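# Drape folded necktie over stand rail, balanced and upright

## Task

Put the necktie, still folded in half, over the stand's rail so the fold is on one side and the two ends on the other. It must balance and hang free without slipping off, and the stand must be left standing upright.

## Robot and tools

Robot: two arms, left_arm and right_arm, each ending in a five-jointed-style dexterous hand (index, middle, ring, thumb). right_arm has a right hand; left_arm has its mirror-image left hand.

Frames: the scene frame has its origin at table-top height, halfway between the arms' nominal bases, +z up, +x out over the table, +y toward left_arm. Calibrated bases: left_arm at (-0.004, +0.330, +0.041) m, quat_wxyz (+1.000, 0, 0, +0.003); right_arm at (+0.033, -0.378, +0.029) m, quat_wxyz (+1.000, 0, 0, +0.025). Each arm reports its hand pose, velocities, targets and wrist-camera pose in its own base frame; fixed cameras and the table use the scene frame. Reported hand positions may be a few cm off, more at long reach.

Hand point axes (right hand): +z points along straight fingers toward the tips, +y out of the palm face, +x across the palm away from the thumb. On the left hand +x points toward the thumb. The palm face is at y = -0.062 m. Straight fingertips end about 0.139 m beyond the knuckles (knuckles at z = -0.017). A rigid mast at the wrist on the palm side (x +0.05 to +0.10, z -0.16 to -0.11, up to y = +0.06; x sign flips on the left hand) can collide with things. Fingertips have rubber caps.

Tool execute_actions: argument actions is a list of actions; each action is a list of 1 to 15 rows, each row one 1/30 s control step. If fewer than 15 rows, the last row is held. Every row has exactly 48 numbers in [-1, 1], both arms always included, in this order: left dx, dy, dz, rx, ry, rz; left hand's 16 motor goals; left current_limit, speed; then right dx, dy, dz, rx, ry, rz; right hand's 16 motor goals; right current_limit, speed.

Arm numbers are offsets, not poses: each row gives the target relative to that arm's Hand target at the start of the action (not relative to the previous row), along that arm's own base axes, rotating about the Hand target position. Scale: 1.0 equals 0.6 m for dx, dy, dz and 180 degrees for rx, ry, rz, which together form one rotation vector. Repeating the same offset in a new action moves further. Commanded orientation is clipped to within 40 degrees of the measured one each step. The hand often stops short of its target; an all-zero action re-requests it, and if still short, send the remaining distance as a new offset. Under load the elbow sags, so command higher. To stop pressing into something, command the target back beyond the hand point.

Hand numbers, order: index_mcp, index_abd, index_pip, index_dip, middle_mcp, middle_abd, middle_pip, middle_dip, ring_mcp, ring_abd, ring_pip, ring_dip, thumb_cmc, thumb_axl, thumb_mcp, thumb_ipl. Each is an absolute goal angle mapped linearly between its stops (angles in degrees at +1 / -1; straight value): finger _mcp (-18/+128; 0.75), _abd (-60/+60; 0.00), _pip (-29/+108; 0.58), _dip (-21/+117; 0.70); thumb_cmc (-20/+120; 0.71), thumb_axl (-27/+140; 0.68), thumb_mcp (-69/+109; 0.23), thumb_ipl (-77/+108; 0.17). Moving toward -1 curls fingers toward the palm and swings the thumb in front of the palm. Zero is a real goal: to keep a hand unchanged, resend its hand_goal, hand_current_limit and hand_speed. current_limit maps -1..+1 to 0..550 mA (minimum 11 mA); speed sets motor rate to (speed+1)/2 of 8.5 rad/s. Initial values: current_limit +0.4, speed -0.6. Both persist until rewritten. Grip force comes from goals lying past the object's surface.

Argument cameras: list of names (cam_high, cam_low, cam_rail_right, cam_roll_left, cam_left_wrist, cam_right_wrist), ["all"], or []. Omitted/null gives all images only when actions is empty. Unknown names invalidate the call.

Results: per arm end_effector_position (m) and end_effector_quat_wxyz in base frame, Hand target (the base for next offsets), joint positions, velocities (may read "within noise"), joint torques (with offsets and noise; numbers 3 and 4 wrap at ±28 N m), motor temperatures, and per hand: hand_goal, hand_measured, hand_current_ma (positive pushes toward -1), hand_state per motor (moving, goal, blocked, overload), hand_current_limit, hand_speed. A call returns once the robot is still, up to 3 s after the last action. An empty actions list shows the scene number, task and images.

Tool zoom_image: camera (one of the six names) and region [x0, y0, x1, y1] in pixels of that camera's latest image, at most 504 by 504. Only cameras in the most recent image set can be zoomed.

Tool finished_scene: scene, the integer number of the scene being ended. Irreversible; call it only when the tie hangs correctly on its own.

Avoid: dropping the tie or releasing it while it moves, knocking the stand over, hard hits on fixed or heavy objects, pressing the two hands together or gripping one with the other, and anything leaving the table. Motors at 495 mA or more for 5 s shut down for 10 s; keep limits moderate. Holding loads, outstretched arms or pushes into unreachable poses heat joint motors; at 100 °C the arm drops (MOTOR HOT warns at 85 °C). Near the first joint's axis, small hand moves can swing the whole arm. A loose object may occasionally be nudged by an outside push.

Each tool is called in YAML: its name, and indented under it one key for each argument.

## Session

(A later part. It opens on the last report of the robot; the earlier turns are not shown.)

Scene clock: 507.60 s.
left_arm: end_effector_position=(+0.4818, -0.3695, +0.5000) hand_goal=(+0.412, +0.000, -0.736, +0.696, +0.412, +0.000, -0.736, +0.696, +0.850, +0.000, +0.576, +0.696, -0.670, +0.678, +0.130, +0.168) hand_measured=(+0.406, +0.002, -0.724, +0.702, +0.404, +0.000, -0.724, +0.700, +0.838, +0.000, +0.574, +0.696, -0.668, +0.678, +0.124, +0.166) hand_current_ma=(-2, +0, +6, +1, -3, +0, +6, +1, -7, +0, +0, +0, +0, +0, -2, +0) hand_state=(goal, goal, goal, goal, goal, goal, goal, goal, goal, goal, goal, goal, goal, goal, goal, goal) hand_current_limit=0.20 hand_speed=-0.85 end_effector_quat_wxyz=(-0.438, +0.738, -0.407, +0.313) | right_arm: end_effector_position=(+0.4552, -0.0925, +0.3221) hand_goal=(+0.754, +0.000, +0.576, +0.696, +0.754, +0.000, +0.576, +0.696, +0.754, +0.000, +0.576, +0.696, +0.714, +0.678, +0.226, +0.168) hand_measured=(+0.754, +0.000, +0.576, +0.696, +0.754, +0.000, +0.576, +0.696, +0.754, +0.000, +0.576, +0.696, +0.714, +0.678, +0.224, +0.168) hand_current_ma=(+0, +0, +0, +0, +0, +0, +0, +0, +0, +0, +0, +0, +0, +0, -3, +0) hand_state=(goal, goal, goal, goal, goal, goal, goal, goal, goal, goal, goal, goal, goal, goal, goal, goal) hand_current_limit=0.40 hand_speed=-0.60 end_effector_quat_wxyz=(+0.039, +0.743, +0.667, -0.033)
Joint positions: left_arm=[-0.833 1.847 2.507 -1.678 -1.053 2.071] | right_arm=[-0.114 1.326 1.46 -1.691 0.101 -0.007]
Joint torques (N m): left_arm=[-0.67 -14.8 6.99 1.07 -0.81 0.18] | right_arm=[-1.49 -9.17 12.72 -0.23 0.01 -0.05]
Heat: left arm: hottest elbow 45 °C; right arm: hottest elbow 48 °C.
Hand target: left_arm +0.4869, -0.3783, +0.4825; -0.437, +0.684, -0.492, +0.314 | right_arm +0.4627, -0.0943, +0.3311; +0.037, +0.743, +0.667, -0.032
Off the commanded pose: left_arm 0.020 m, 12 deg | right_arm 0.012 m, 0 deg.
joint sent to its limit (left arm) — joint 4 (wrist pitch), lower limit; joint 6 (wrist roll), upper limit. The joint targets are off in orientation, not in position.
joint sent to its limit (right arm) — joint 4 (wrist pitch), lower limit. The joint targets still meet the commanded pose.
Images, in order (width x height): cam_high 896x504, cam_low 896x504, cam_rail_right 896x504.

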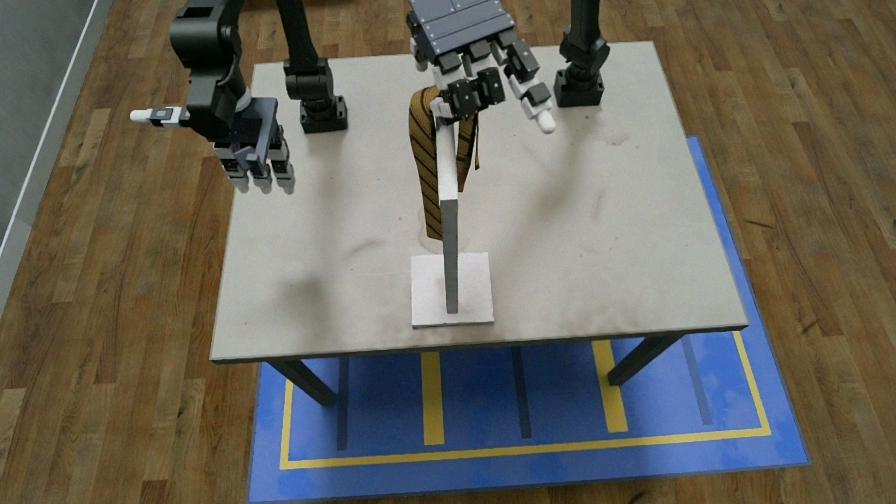

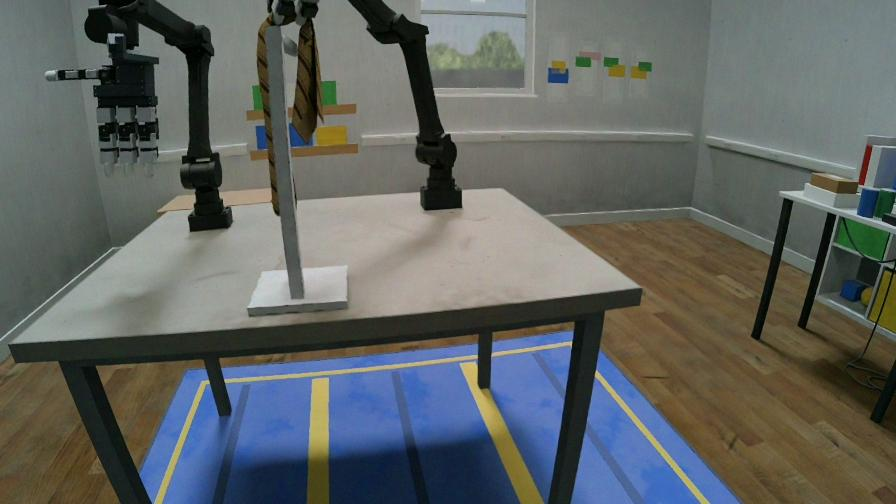

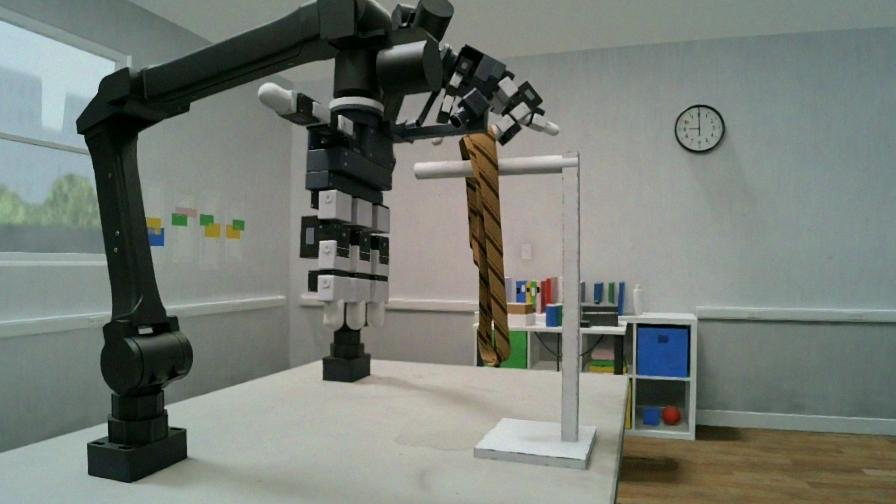

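execute_actions:
  actions:
    - [[0,0,-0.02,0,0,0,0.411,0,-0.737,0.696,0.411,0,-0.737,0.696,0.85,0,0.576,0.696,-0.671,0.678,0.13,0.168,0.2,-0.85,0,0,0,0,0,0,0.754,0,0.576,0.696,0.754,0,0.576,0.696,0.754,0,0.576,0.696,0.714,0.678,0.226,0.168,0.4,-0.6]]
  cameras: ["cam_low","cam_rail_right"]

zoom_image:
  camera: "cam_rail_right"
  region: [400, 80, 600, 240]

zoom_image:
  camera: "cam_low"
  region: [245, 0, 345, 80]

Scene clock: 516.23 s.
left_arm: end_effector_position=(+0.4827, -0.3719, +0.4861) hand_goal=(+0.412, +0.000, -0.736, +0.696, +0.412, +0.000, -0.736, +0.696, +0.850, +0.000, +0.576, +0.696, -0.670, +0.678, +0.130, +0.168) hand_measured=(+0.406, +0.002, -0.724, +0.702, +0.404, +0.000, -0.724, +0.700, +0.838, +0.000, +0.574, +0.696, -0.668, +0.678, +0.124, +0.166) hand_current_ma=(-2, +0, +6, +1, -3, +0, +6, +1, -7, +0, +0, +0, +0, +0, -2, +0) hand_state=(goal, goal, goal, goal, goal, goal, goal, goal, goal, goal, goal, goal, goal, goal, goal, goal) hand_current_limit=0.20 hand_speed=-0.85 end_effector_quat_wxyz=(-0.439, +0.737, -0.416, +0.300) | right_arm: end_effector_position=(+0.4552, -0.0925, +0.3221) hand_goal=(+0.754, +0.000, +0.576, +0.696, +0.754, +0.000, +0.576, +0.696, +0.754, +0.000, +0.576, +0.696, +0.714, +0.678, +0.226, +0.168) hand_measured=(+0.754, +0.000, +0.576, +0.696, +0.754, +0.000, +0.576, +0.696, +0.754, +0.000, +0.576, +0.696, +0.714, +0.678, +0.224, +0.168) hand_current_ma=(+0, +0, +0, +0, +0, +0, +0, +0, +0, +0, +0, +0, +0, +0, -3, +0) hand_state=(goal, goal, goal, goal, goal, goal, goal, goal, goal, goal, goal, goal, goal, goal, goal, goal) hand_current_limit=0.40 hand_speed=-0.60 end_effector_quat_wxyz=(+0.039, +0.743, +0.667, -0.033)
Joint positions: left_arm=[-0.833 1.852 2.48 -1.678 -1.047 2.071] | right_arm=[-0.114 1.326 1.46 -1.691 0.101 -0.007]
Joint torques (N m): left_arm=[-0.62 -15.33 6.94 1.03 -0.91 0.19] | right_arm=[-1.49 -9.11 12.74 -0.21 0.01 -0.06]
Heat: left arm: hottest elbow 44 °C; right arm: hottest elbow 48 °C.
Hand target: left_arm +0.4870, -0.3783, +0.4703; -0.437, +0.684, -0.492, +0.313 | right_arm +0.4627, -0.0943, +0.3311; +0.037, +0.743, +0.667, -0.032
Off the commanded pose: left_arm 0.017 m, 11 deg | right_arm 0.012 m, 0 deg.
joint sent to its limit (left arm) — joint 4 (wrist pitch), lower limit; joint 6 (wrist roll), upper limit. The joint targets are off in orientation, not in position.
joint sent to its limit (right arm) — joint 4 (wrist pitch), lower limit. The joint targets still meet the commanded pose.
Images, in order (width x height): cam_low 896x504, cam_rail_right 896x504.

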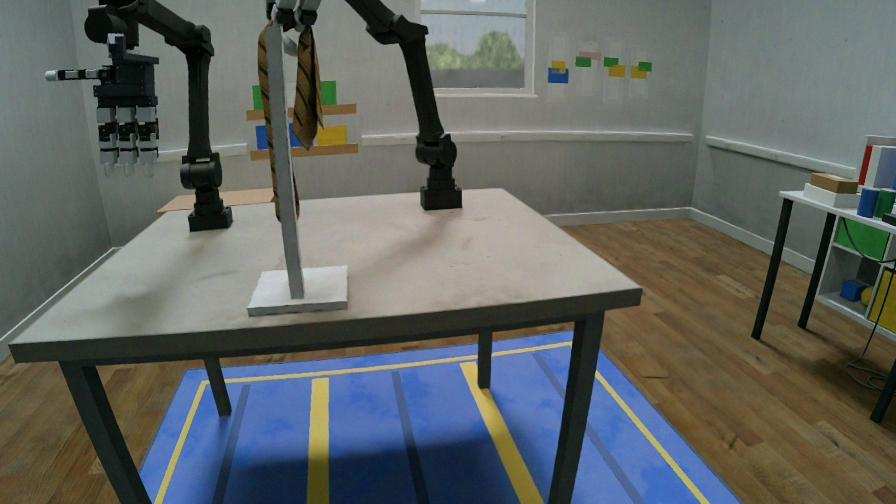

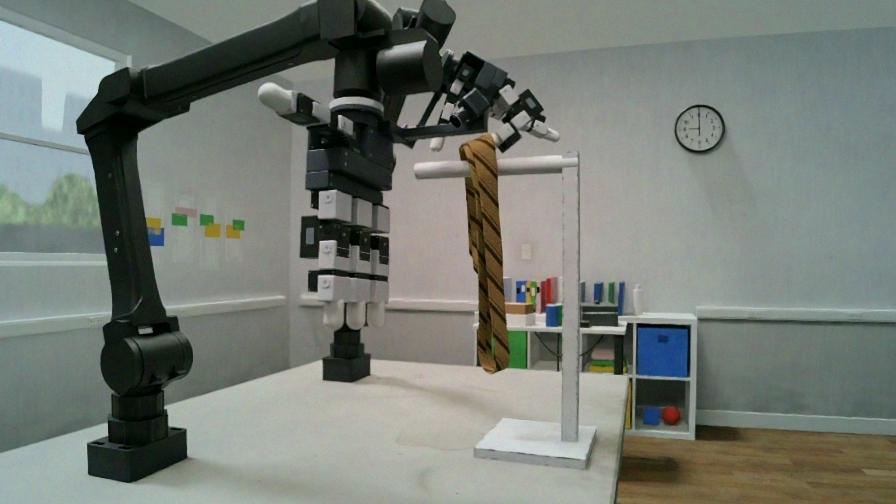

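Scaled by 2.520 from the camera's 896x504 image, which has a finer 1280x720 frame.

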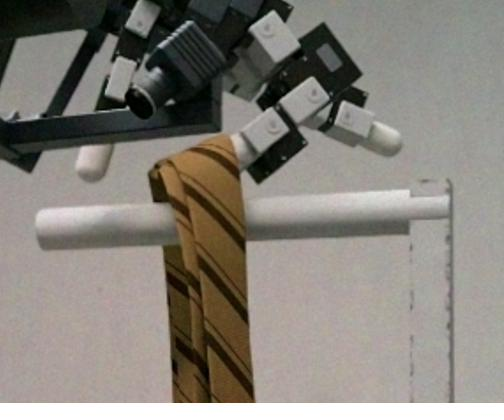

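Scaled by 5.040 from the camera's 896x504 image, which has a finer 1280x720 frame.

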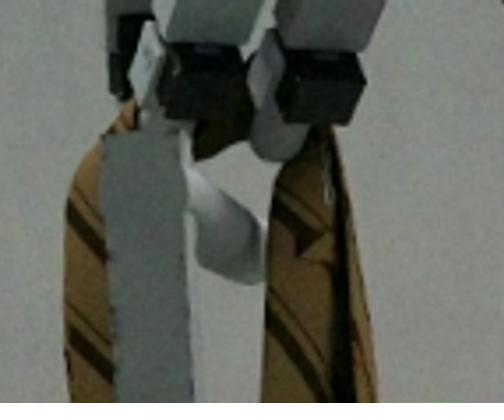

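execute_actions:
  actions:
    - [[0,0,-0.012,0,0,0,0.411,0,-0.737,0.696,0.411,0,-0.737,0.696,0.85,0,0.576,0.696,-0.671,0.678,0.13,0.168,0.2,-0.85,0,0,0,0,0,0,0.754,0,0.576,0.696,0.754,0,0.576,0.696,0.754,0,0.576,0.696,0.714,0.678,0.226,0.168,0.4,-0.6]]
    - [[0.045,0,0,0,0,0,0.411,0,-0.737,0.696,0.411,0,-0.737,0.696,0.85,0,0.576,0.696,-0.671,0.678,0.13,0.168,0.2,-0.85,0,0,0,0,0,0,0.754,0,0.576,0.696,0.754,0,0.576,0.696,0.754,0,0.576,0.696,0.714,0.678,0.226,0.168,0.4,-0.6]]
  cameras: ["cam_low","cam_rail_right","cam_high"]

zoom_image:
  camera: "cam_rail_right"
  region: [400, 80, 600, 240]

zoom_image:
  camera: "cam_low"
  region: [245, 0, 345, 80]

zoom_image:
  camera: "cam_high"
  region: [390, 60, 500, 160]

Scene clock: 525.73 s.
left_arm: end_effector_position=(+0.5008, -0.3782, +0.4664) hand_goal=(+0.412, +0.000, -0.736, +0.696, +0.412, +0.000, -0.736, +0.696, +0.850, +0.000, +0.576, +0.696, -0.670, +0.678, +0.130, +0.168) hand_measured=(+0.404, -0.004, -0.736, +0.700, +0.404, +0.000, -0.734, +0.696, +0.838, +0.000, +0.574, +0.696, -0.668, +0.678, +0.126, +0.166) hand_current_ma=(-3, -1, +0, +1, -3, +0, +0, +0, -7, +0, +0, +0, +0, +0, -2, +0) hand_state=(goal, goal, goal, goal, goal, goal, goal, goal, goal, goal, goal, goal, goal, goal, goal, goal) hand_current_limit=0.20 hand_speed=-0.85 end_effector_quat_wxyz=(-0.445, +0.738, -0.418, +0.287) | right_arm: end_effector_position=(+0.4552, -0.0925, +0.3221) hand_goal=(+0.754, +0.000, +0.576, +0.696, +0.754, +0.000, +0.576, +0.696, +0.754, +0.000, +0.576, +0.696, +0.714, +0.678, +0.226, +0.168) hand_measured=(+0.754, +0.000, +0.576, +0.696, +0.754, +0.000, +0.576, +0.696, +0.754, +0.000, +0.576, +0.696, +0.714, +0.678, +0.224, +0.168) hand_current_ma=(+0, +0, +0, +0, +0, +0, +0, +0, +0, +0, +0, +0, +0, +0, -3, +0) hand_state=(goal, goal, goal, goal, goal, goal, goal, goal, goal, goal, goal, goal, goal, goal, goal, goal) hand_current_limit=0.40 hand_speed=-0.60 end_effector_quat_wxyz=(+0.039, +0.743, +0.667, -0.033)
Joint positions: left_arm=[-0.818 1.906 2.511 -1.678 -1.047 2.073] | right_arm=[-0.114 1.326 1.46 -1.691 0.101 -0.007]
Joint torques (N m): left_arm=[1.03 -15.5 10.48 0.99 -0.78 0.17] | right_arm=[-1.55 -9.17 12.72 -0.21 0.01 -0.05]
Heat: left arm: hottest elbow 44 °C; right arm: hottest elbow 48 °C.
Hand target: left_arm +0.5139, -0.3784, +0.4632; -0.437, +0.684, -0.492, +0.314 | right_arm +0.4627, -0.0943, +0.3311; +0.037, +0.743, +0.667, -0.032
Off the commanded pose: left_arm 0.014 m, 11 deg | right_arm 0.012 m, 0 deg.
joint sent to its limit (left arm) — joint 4 (wrist pitch), lower limit; joint 6 (wrist roll), upper limit. The joint targets are off in orientation, not in position.
joint sent to its limit (right arm) — joint 4 (wrist pitch), lower limit. The joint targets still meet the commanded pose.
Images, in order (width x height): cam_high 896x504, cam_low 896x504, cam_rail_right 896x504.

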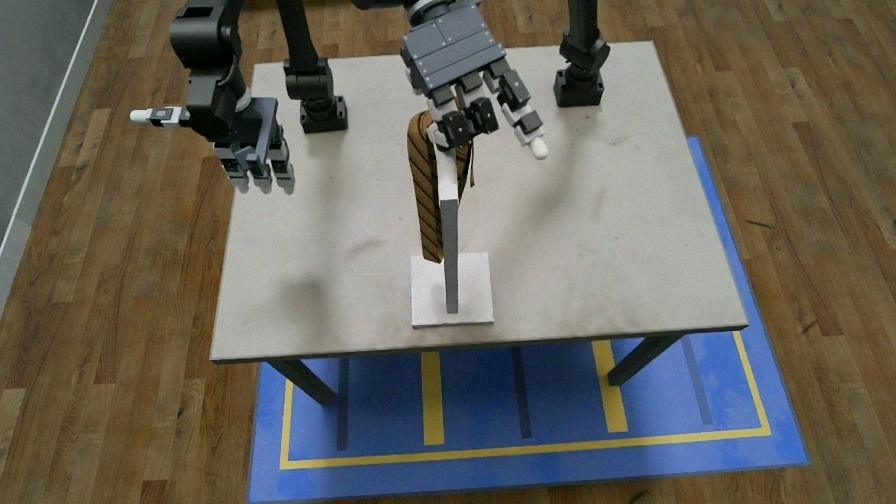

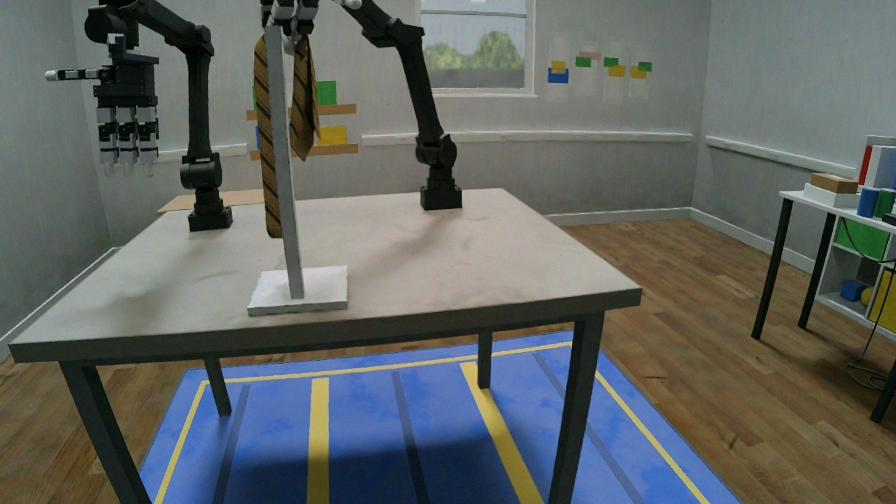

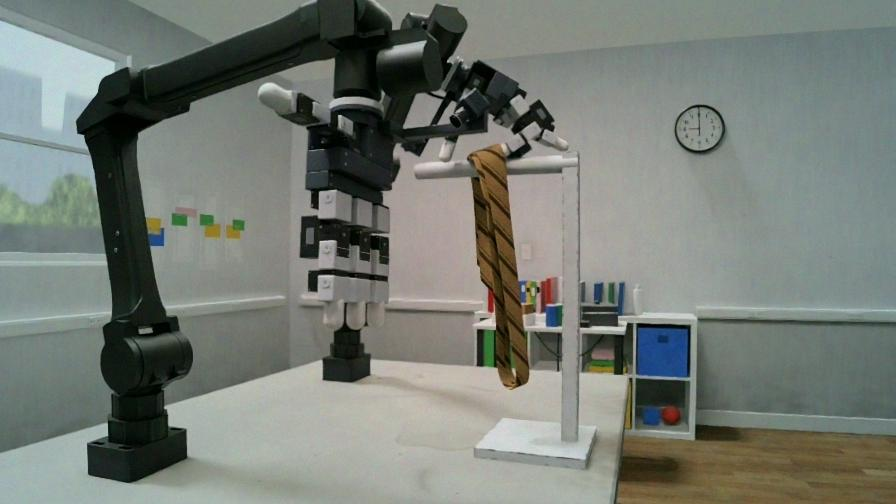

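Scaled by 2.520 from the camera's 896x504 image, which has a finer 1280x720 frame.

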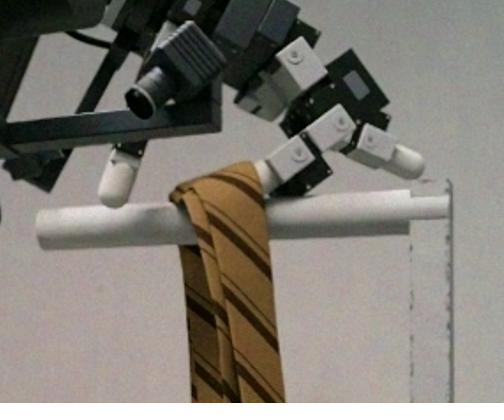

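Scaled by 5.040 from the camera's 896x504 image, which has a finer 1280x720 frame.

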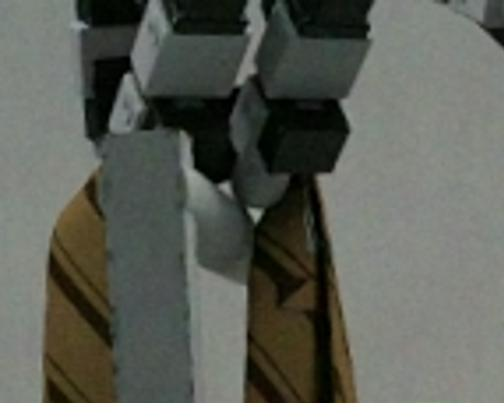

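Scaled by 4.582 from the camera's 896x504 image, which has a finer 1280x720 frame.

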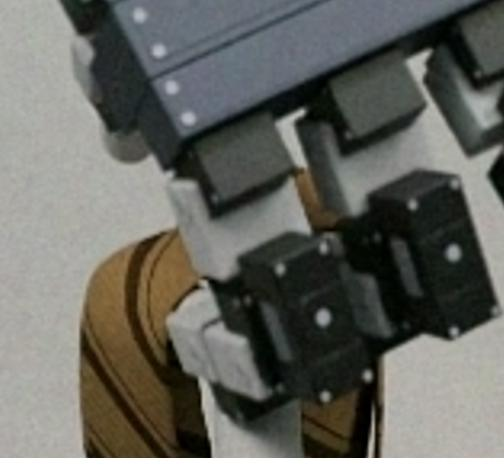

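execute_actions:
  actions:
    - [[-0.02,0.01,0.035,0,0,0,0.411,0,-0.737,0.696,0.411,0,-0.737,0.696,0.85,0,0.576,0.696,-0.671,0.678,0.13,0.168,0.2,-0.85,0,0,0,0,0,0,0.754,0,0.576,0.696,0.754,0,0.576,0.696,0.754,0,0.576,0.696,0.714,0.678,0.226,0.168,0.4,-0.6]]
    - [[-0.01,0.025,0.02,0,0,0,0.411,0,-0.737,0.696,0.411,0,-0.737,0.696,0.85,0,0.576,0.696,-0.671,0.678,0.13,0.168,0.2,-0.85,0,0,0,0,0,0,0.754,0,0.576,0.696,0.754,0,0.576,0.696,0.754,0,0.576,0.696,0.714,0.678,0.226,0.168,0.4,-0.6]]
  cameras: ["cam_low","cam_rail_right","cam_high"]

zoom_image:
  camera: "cam_rail_right"
  region: [400, 80, 600, 240]

zoom_image:
  camera: "cam_low"
  region: [245, 0, 345, 80]

zoom_image:
  camera: "cam_high"
  region: [390, 60, 500, 160]

Scene clock: 590.60 s.
left_arm: end_effector_position=(+0.4944, -0.3703, +0.4840) hand_goal=(+0.412, +0.000, -0.736, +0.696, +0.412, +0.000, -0.736, +0.696, +0.850, +0.000, +0.576, +0.696, -0.670, +0.678, +0.130, +0.168) hand_measured=(+0.406, -0.004, -0.734, +0.700, +0.404, +0.000, -0.734, +0.696, +0.838, +0.000, +0.574, +0.696, -0.668, +0.678, +0.126, +0.166) hand_current_ma=(-2, -1, +0, +1, -3, +0, +0, +0, -7, +0, +0, +0, +0, +0, -2, +0) hand_state=(goal, goal, goal, goal, goal, goal, goal, goal, goal, goal, goal, goal, goal, goal, goal, goal) hand_current_limit=0.20 hand_speed=-0.85 end_effector_quat_wxyz=(-0.443, +0.740, -0.409, +0.298) | right_arm: end_effector_position=(+0.4552, -0.0925, +0.3221) hand_goal=(+0.754, +0.000, +0.576, +0.696, +0.754, +0.000, +0.576, +0.696, +0.754, +0.000, +0.576, +0.696, +0.714, +0.678, +0.226, +0.168) hand_measured=(+0.754, +0.000, +0.576, +0.696, +0.754, +0.000, +0.576, +0.696, +0.754, +0.000, +0.576, +0.696, +0.714, +0.678, +0.224, +0.168) hand_current_ma=(+0, +0, +0, +0, +0, +0, +0, +0, +0, +0, +0, +0, +0, +0, -3, +0) hand_state=(goal, goal, goal, goal, goal, goal, goal, goal, goal, goal, goal, goal, goal, goal, goal, goal) hand_current_limit=0.40 hand_speed=-0.60 end_effector_quat_wxyz=(+0.039, +0.743, +0.667, -0.033)
Joint positions: left_arm=[-0.818 1.877 2.511 -1.678 -1.052 2.073] | right_arm=[-0.114 1.326 1.46 -1.691 0.101 -0.007]
Joint torques (N m): left_arm=[0.73 -18.2 7.82 1.03 -0.9 0.17] | right_arm=[-1.49 -9.11 12.74 -0.24 0.02 -0.06]
Heat: left arm: hottest elbow 45 °C; right arm: hottest elbow 49 °C.
Hand target: left_arm +0.4959, -0.3575, +0.4962; -0.437, +0.684, -0.492, +0.314 | right_arm +0.4627, -0.0943, +0.3311; +0.037, +0.743, +0.667, -0.032
Off the commanded pose: left_arm 0.018 m, 12 deg | right_arm 0.012 m, 0 deg.
joint sent to its limit (left arm) — joint 4 (wrist pitch), lower limit; joint 6 (wrist roll), upper limit. The joint targets are off in orientation, not in position.
joint sent to its limit (right arm) — joint 4 (wrist pitch), lower limit. The joint targets still meet the commanded pose.
Images, in order (width x height): cam_high 896x504, cam_low 896x504, cam_rail_right 896x504.

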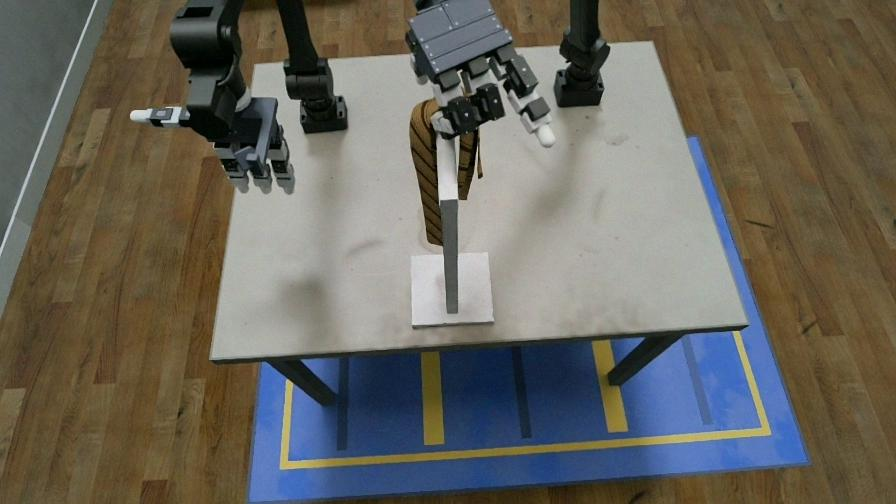

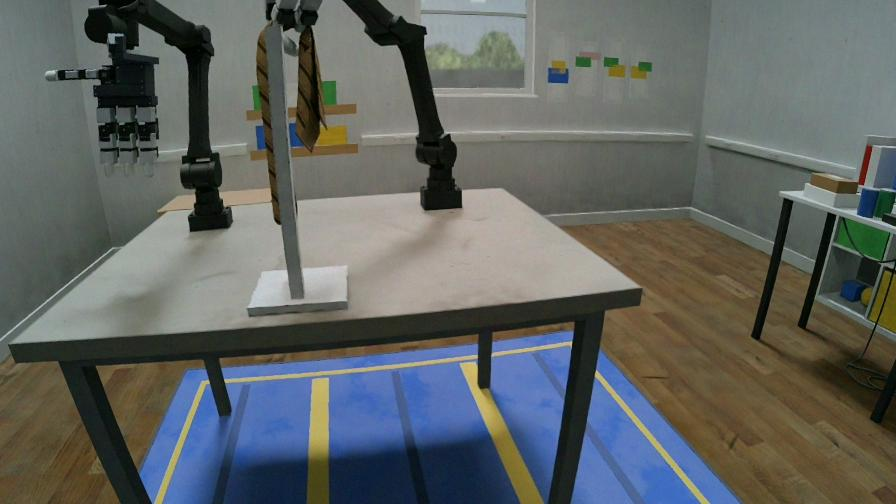

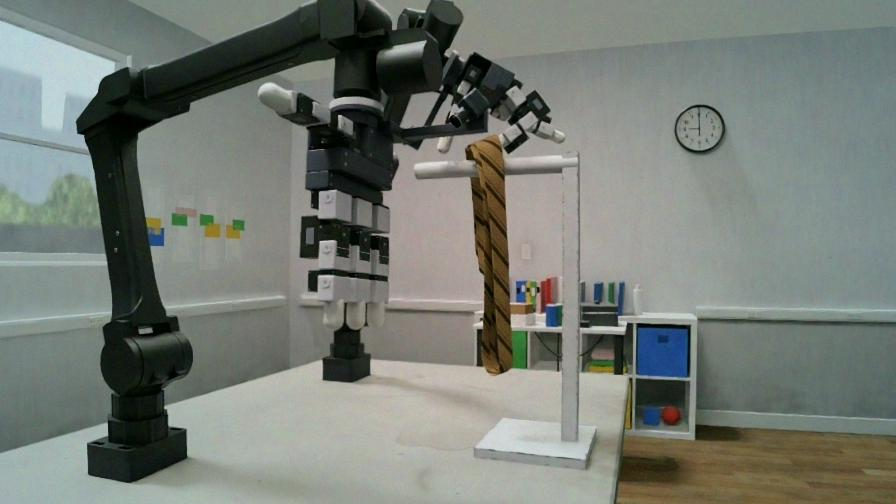

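Scaled by 2.520 from the camera's 896x504 image, which has a finer 1280x720 frame.

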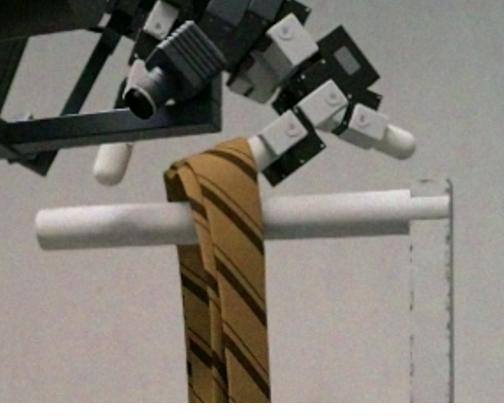

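Scaled by 5.040 from the camera's 896x504 image, which has a finer 1280x720 frame.

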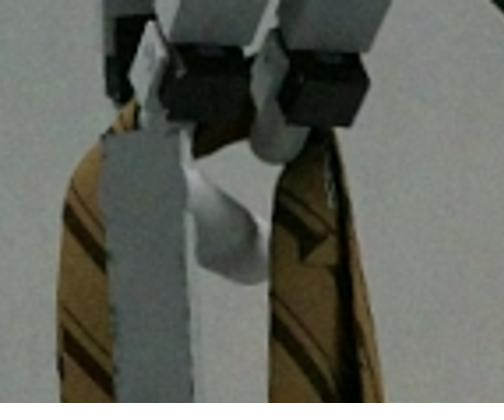

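Scaled by 4.582 from the camera's 896x504 image, which has a finer 1280x720 frame.

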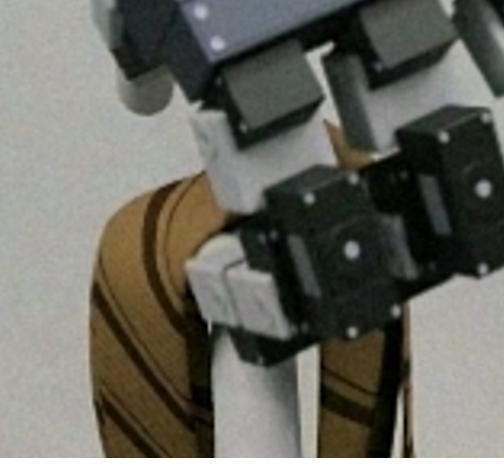

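execute_actions:
  actions:
    - [[0,0.02,0.015,0,0,0,0.411,0,-0.737,0.696,0.411,0,-0.737,0.696,0.85,0,0.576,0.696,-0.671,0.678,0.13,0.168,0.2,-0.85,0,0,0,0,0,0,0.754,0,0.576,0.696,0.754,0,0.576,0.696,0.754,0,0.576,0.696,0.714,0.678,0.226,0.168,0.4,-0.6]]
    - [[0,0,0,0,0,0,0.411,0,-0.737,1.0,0.411,0,-0.737,1.0,0.85,0,0.576,0.696,-0.671,0.678,0.13,0.168,0.2,-0.85,0,0,0,0,0,0,0.754,0,0.576,0.696,0.754,0,0.576,0.696,0.754,0,0.576,0.696,0.714,0.678,0.226,0.168,0.4,-0.6]]
  cameras: ["cam_low","cam_rail_right","cam_high"]

zoom_image:
  camera: "cam_rail_right"
  region: [400, 80, 600, 240]

zoom_image:
  camera: "cam_low"
  region: [245, 0, 345, 80]

zoom_image:
  camera: "cam_high"
  region: [390, 60, 500, 160]

Scene clock: 600.03 s.
left_arm: end_effector_position=(+0.4967, -0.3576, +0.4933) hand_goal=(+0.412, +0.000, -0.736, +1.000, +0.412, +0.000, -0.736, +1.000, +0.850, +0.000, +0.576, +0.696, -0.670, +0.678, +0.130, +0.168) hand_measured=(+0.406, -0.004, -0.734, +0.998, +0.404, +0.000, -0.734, +0.998, +0.838, +0.000, +0.574, +0.696, -0.668, +0.678, +0.126, +0.166) hand_current_ma=(-2, -1, +0, +0, -3, +0, +0, -1, -7, +0, +0, +0, +0, +0, -2, +0) hand_state=(goal, goal, goal, goal, goal, goal, goal, goal, goal, goal, goal, goal, goal, goal, goal, goal) hand_current_limit=0.20 hand_speed=-0.85 end_effector_quat_wxyz=(-0.444, +0.744, -0.399, +0.301) | right_arm: end_effector_position=(+0.4552, -0.0925, +0.3221) hand_goal=(+0.754, +0.000, +0.576, +0.696, +0.754, +0.000, +0.576, +0.696, +0.754, +0.000, +0.576, +0.696, +0.714, +0.678, +0.226, +0.168) hand_measured=(+0.754, +0.000, +0.576, +0.696, +0.754, +0.000, +0.576, +0.696, +0.754, +0.000, +0.576, +0.696, +0.714, +0.678, +0.224, +0.168) hand_current_ma=(+0, +0, +0, +0, +0, +0, +0, +0, +0, +0, +0, +0, +0, +0, -3, +0) hand_state=(goal, goal, goal, goal, goal, goal, goal, goal, goal, goal, goal, goal, goal, goal, goal, goal) hand_current_limit=0.40 hand_speed=-0.60 end_effector_quat_wxyz=(+0.039, +0.743, +0.667, -0.033)
Joint positions: left_arm=[-0.801 1.861 2.511 -1.678 -1.052 2.073] | right_arm=[-0.114 1.326 1.46 -1.691 0.101 -0.007]
Joint torques (N m): left_arm=[0.73 -18.2 7.35 1.07 -0.79 0.15] | right_arm=[-1.49 -9.17 12.74 -0.24 0 -0.05]
Heat: left arm: hottest elbow 44 °C; right arm: hottest elbow 49 °C.
Hand target: left_arm +0.4960, -0.3452, +0.5053; -0.437, +0.684, -0.492, +0.314 | right_arm +0.4627, -0.0943, +0.3311; +0.037, +0.743, +0.667, -0.032
Off the commanded pose: left_arm 0.017 m, 13 deg | right_arm 0.012 m, 0 deg.
joint sent to its limit (left arm) — joint 4 (wrist pitch), lower limit; joint 6 (wrist roll), upper limit. The joint targets are off in orientation, not in position.
joint sent to its limit (right arm) — joint 4 (wrist pitch), lower limit. The joint targets still meet the commanded pose.
Images, in order (width x height): cam_high 896x504, cam_low 896x504, cam_rail_right 896x504.

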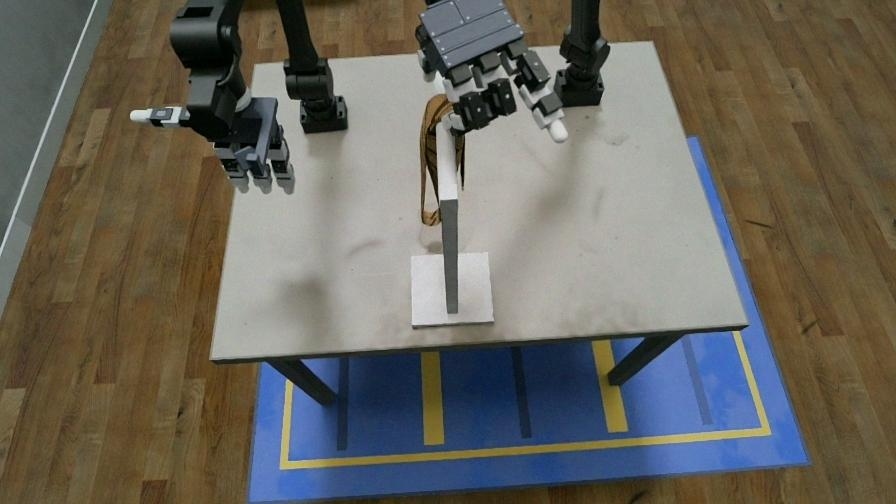

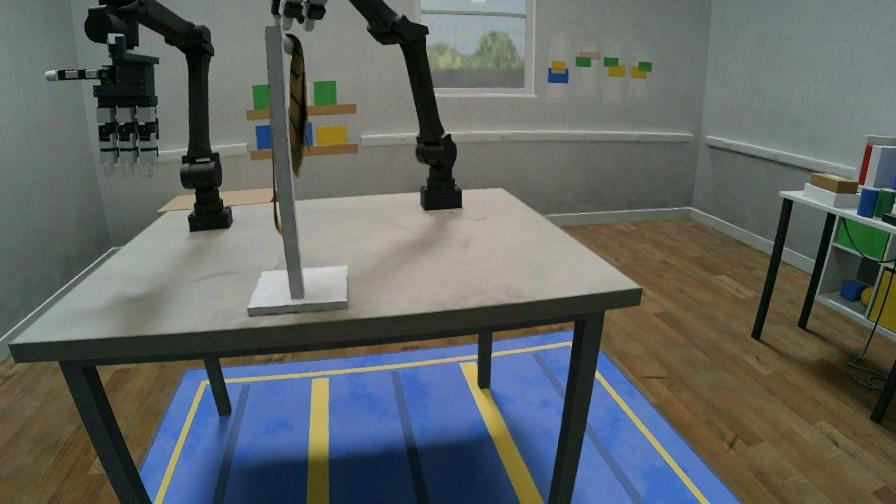

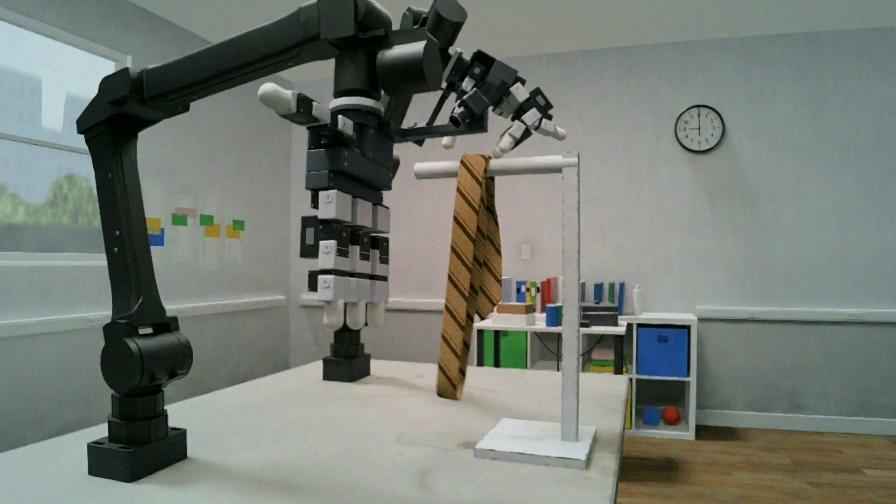

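Scaled by 2.520 from the camera's 896x504 image, which has a finer 1280x720 frame.

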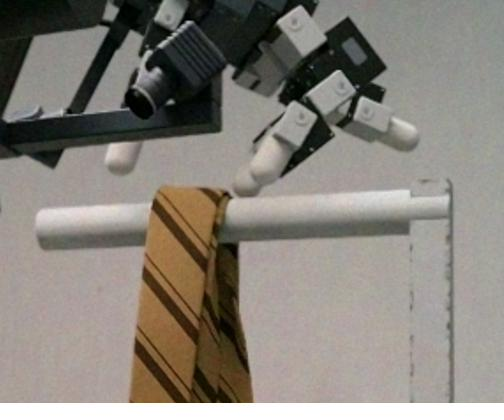

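Scaled by 5.040 from the camera's 896x504 image, which has a finer 1280x720 frame.

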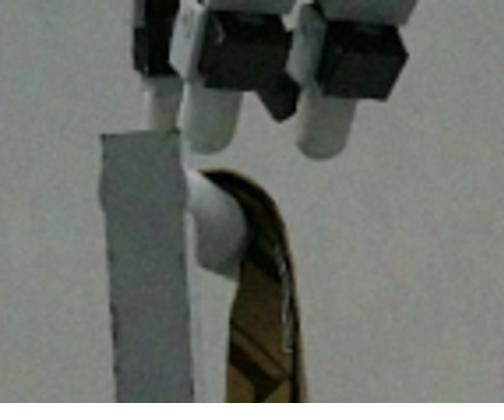

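Scaled by 4.582 from the camera's 896x504 image, which has a finer 1280x720 frame.

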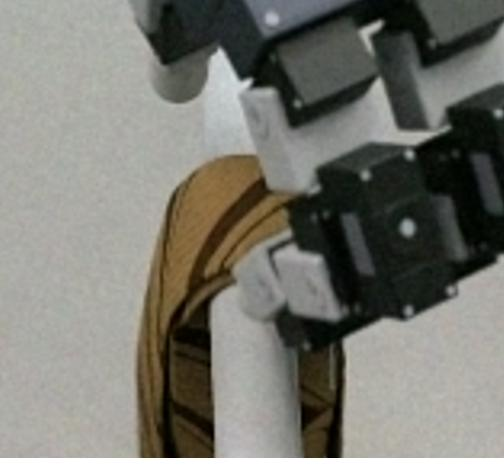

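execute_actions:
  actions:
    - [[0.01,0,0.06,0,0,0,0.411,0,-0.737,1.0,0.411,0,-0.737,1.0,0.85,0,0.576,0.696,-0.671,0.678,0.13,0.168,0.2,-0.85,0,0,0,0,0,0,0.754,0,0.576,0.696,0.754,0,0.576,0.696,0.754,0,0.576,0.696,0.714,0.678,0.226,0.168,0.4,-0.6]]
    - [[0,0,0.08,0,0,0,0.411,0,-0.737,1.0,0.411,0,-0.737,1.0,0.85,0,0.576,0.696,-0.671,0.678,0.13,0.168,0.2,-0.85,0,0,0,0,0,0,0.754,0,0.576,0.696,0.754,0,0.576,0.696,0.754,0,0.576,0.696,0.714,0.678,0.226,0.168,0.4,-0.6]]
  cameras: ["cam_low","cam_rail_right","cam_high"]

zoom_image:
  camera: "cam_rail_right"
  region: [400, 100, 600, 420]

zoom_image:
  camera: "cam_high"
  region: [370, 60, 530, 260]

Scene clock: 607.93 s.
left_arm: end_effector_position=(+0.4898, -0.3459, +0.5935) hand_goal=(+0.412, +0.000, -0.736, +1.000, +0.412, +0.000, -0.736, +1.000, +0.850, +0.000, +0.576, +0.696, -0.670, +0.678, +0.130, +0.168) hand_measured=(+0.406, -0.004, -0.734, +0.998, +0.404, +0.000, -0.734, +0.998, +0.838, +0.000, +0.574, +0.696, -0.670, +0.678, +0.126, +0.166) hand_current_ma=(-2, -1, +0, +0, -3, +0, +0, +0, -7, +0, +0, +0, +0, +0, -2, +0) hand_state=(goal, goal, goal, goal, goal, goal, goal, goal, goal, goal, goal, goal, goal, goal, goal, goal) hand_current_limit=0.20 hand_speed=-0.85 end_effector_quat_wxyz=(-0.411, +0.752, -0.325, +0.401) | right_arm: end_effector_position=(+0.4552, -0.0925, +0.3221) hand_goal=(+0.754, +0.000, +0.576, +0.696, +0.754, +0.000, +0.576, +0.696, +0.754, +0.000, +0.576, +0.696, +0.714, +0.678, +0.226, +0.168) hand_measured=(+0.754, +0.000, +0.576, +0.696, +0.754, +0.000, +0.576, +0.696, +0.754, +0.000, +0.576, +0.696, +0.714, +0.678, +0.224, +0.168) hand_current_ma=(+0, +0, +0, +0, +0, +0, +0, +0, +0, +0, +0, +0, +0, +0, -3, +0) hand_state=(goal, goal, goal, goal, goal, goal, goal, goal, goal, goal, goal, goal, goal, goal, goal, goal) hand_current_limit=0.40 hand_speed=-0.60 end_effector_quat_wxyz=(+0.039, +0.743, +0.667, -0.033)
Joint positions: left_arm=[-0.798 1.879 2.785 -1.678 -1.059 2.073] | right_arm=[-0.114 1.326 1.46 -1.691 0.101 -0.007]
Joint torques (N m): left_arm=[0.85 -13.86 8.59 1.36 -0.61 0.11] | right_arm=[-1.49 -9.17 12.74 -0.21 0.01 -0.05]
Heat: left arm: hottest elbow 44 °C; right arm: hottest elbow 49 °C.
Hand target: left_arm +0.5019, -0.3454, +0.5892; -0.437, +0.684, -0.492, +0.314 | right_arm +0.4627, -0.0943, +0.3311; +0.037, +0.743, +0.667, -0.032
Off the commanded pose: left_arm 0.013 m, 23 deg | right_arm 0.012 m, 0 deg.
joint sent to its limit (left arm) — joint 4 (wrist pitch), lower limit; joint 6 (wrist roll), upper limit. The joint targets are off in orientation, not in position.
joint sent to its limit (right arm) — joint 4 (wrist pitch), lower limit. The joint targets still meet the commanded pose.
Images, in order (width x height): cam_high 896x504, cam_low 896x504, cam_rail_right 896x504.

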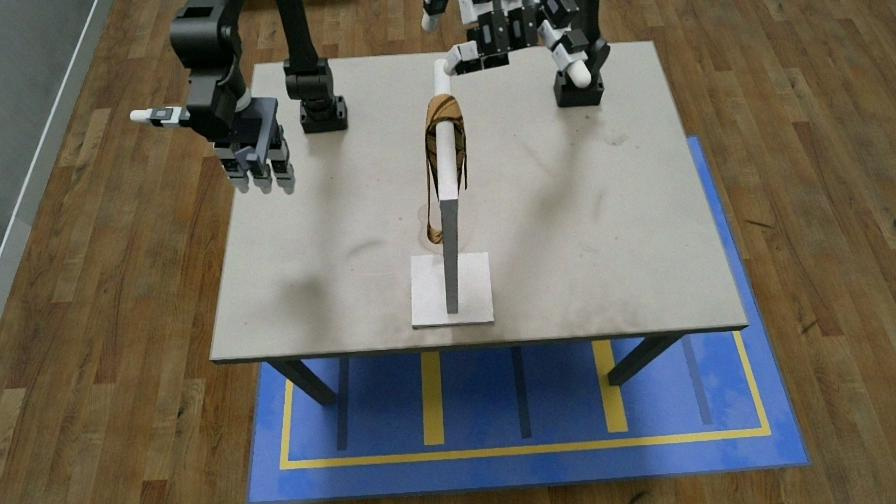

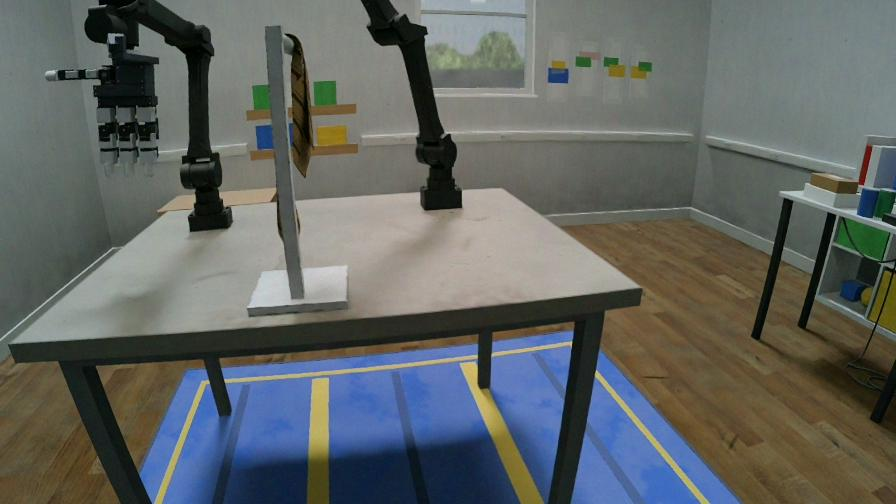

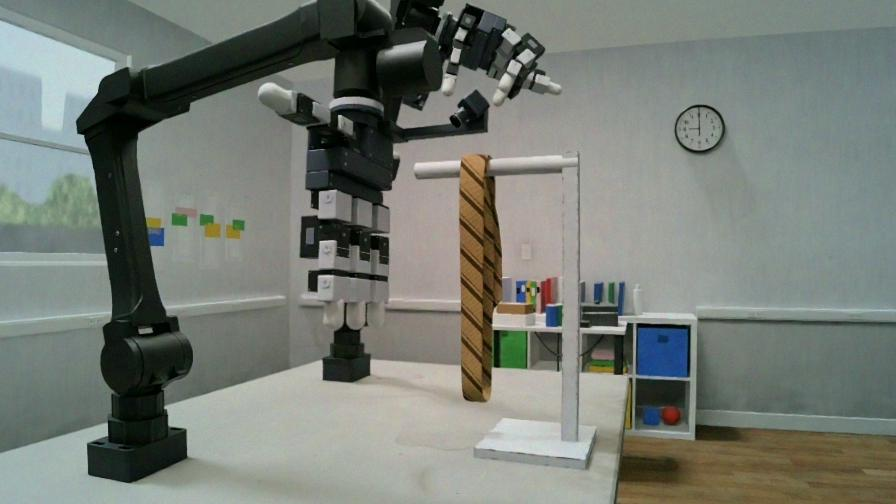

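Scaled by 1.575 from the camera's 896x504 image, which has a finer 1280x720 frame.

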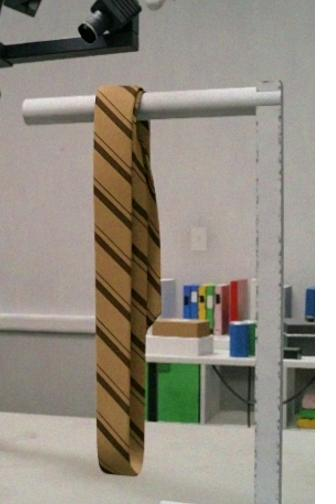

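Scaled by 2.520 from the camera's 896x504 image, which has a finer 1280x720 frame.

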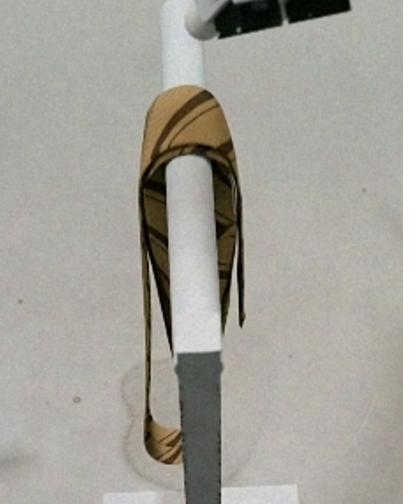

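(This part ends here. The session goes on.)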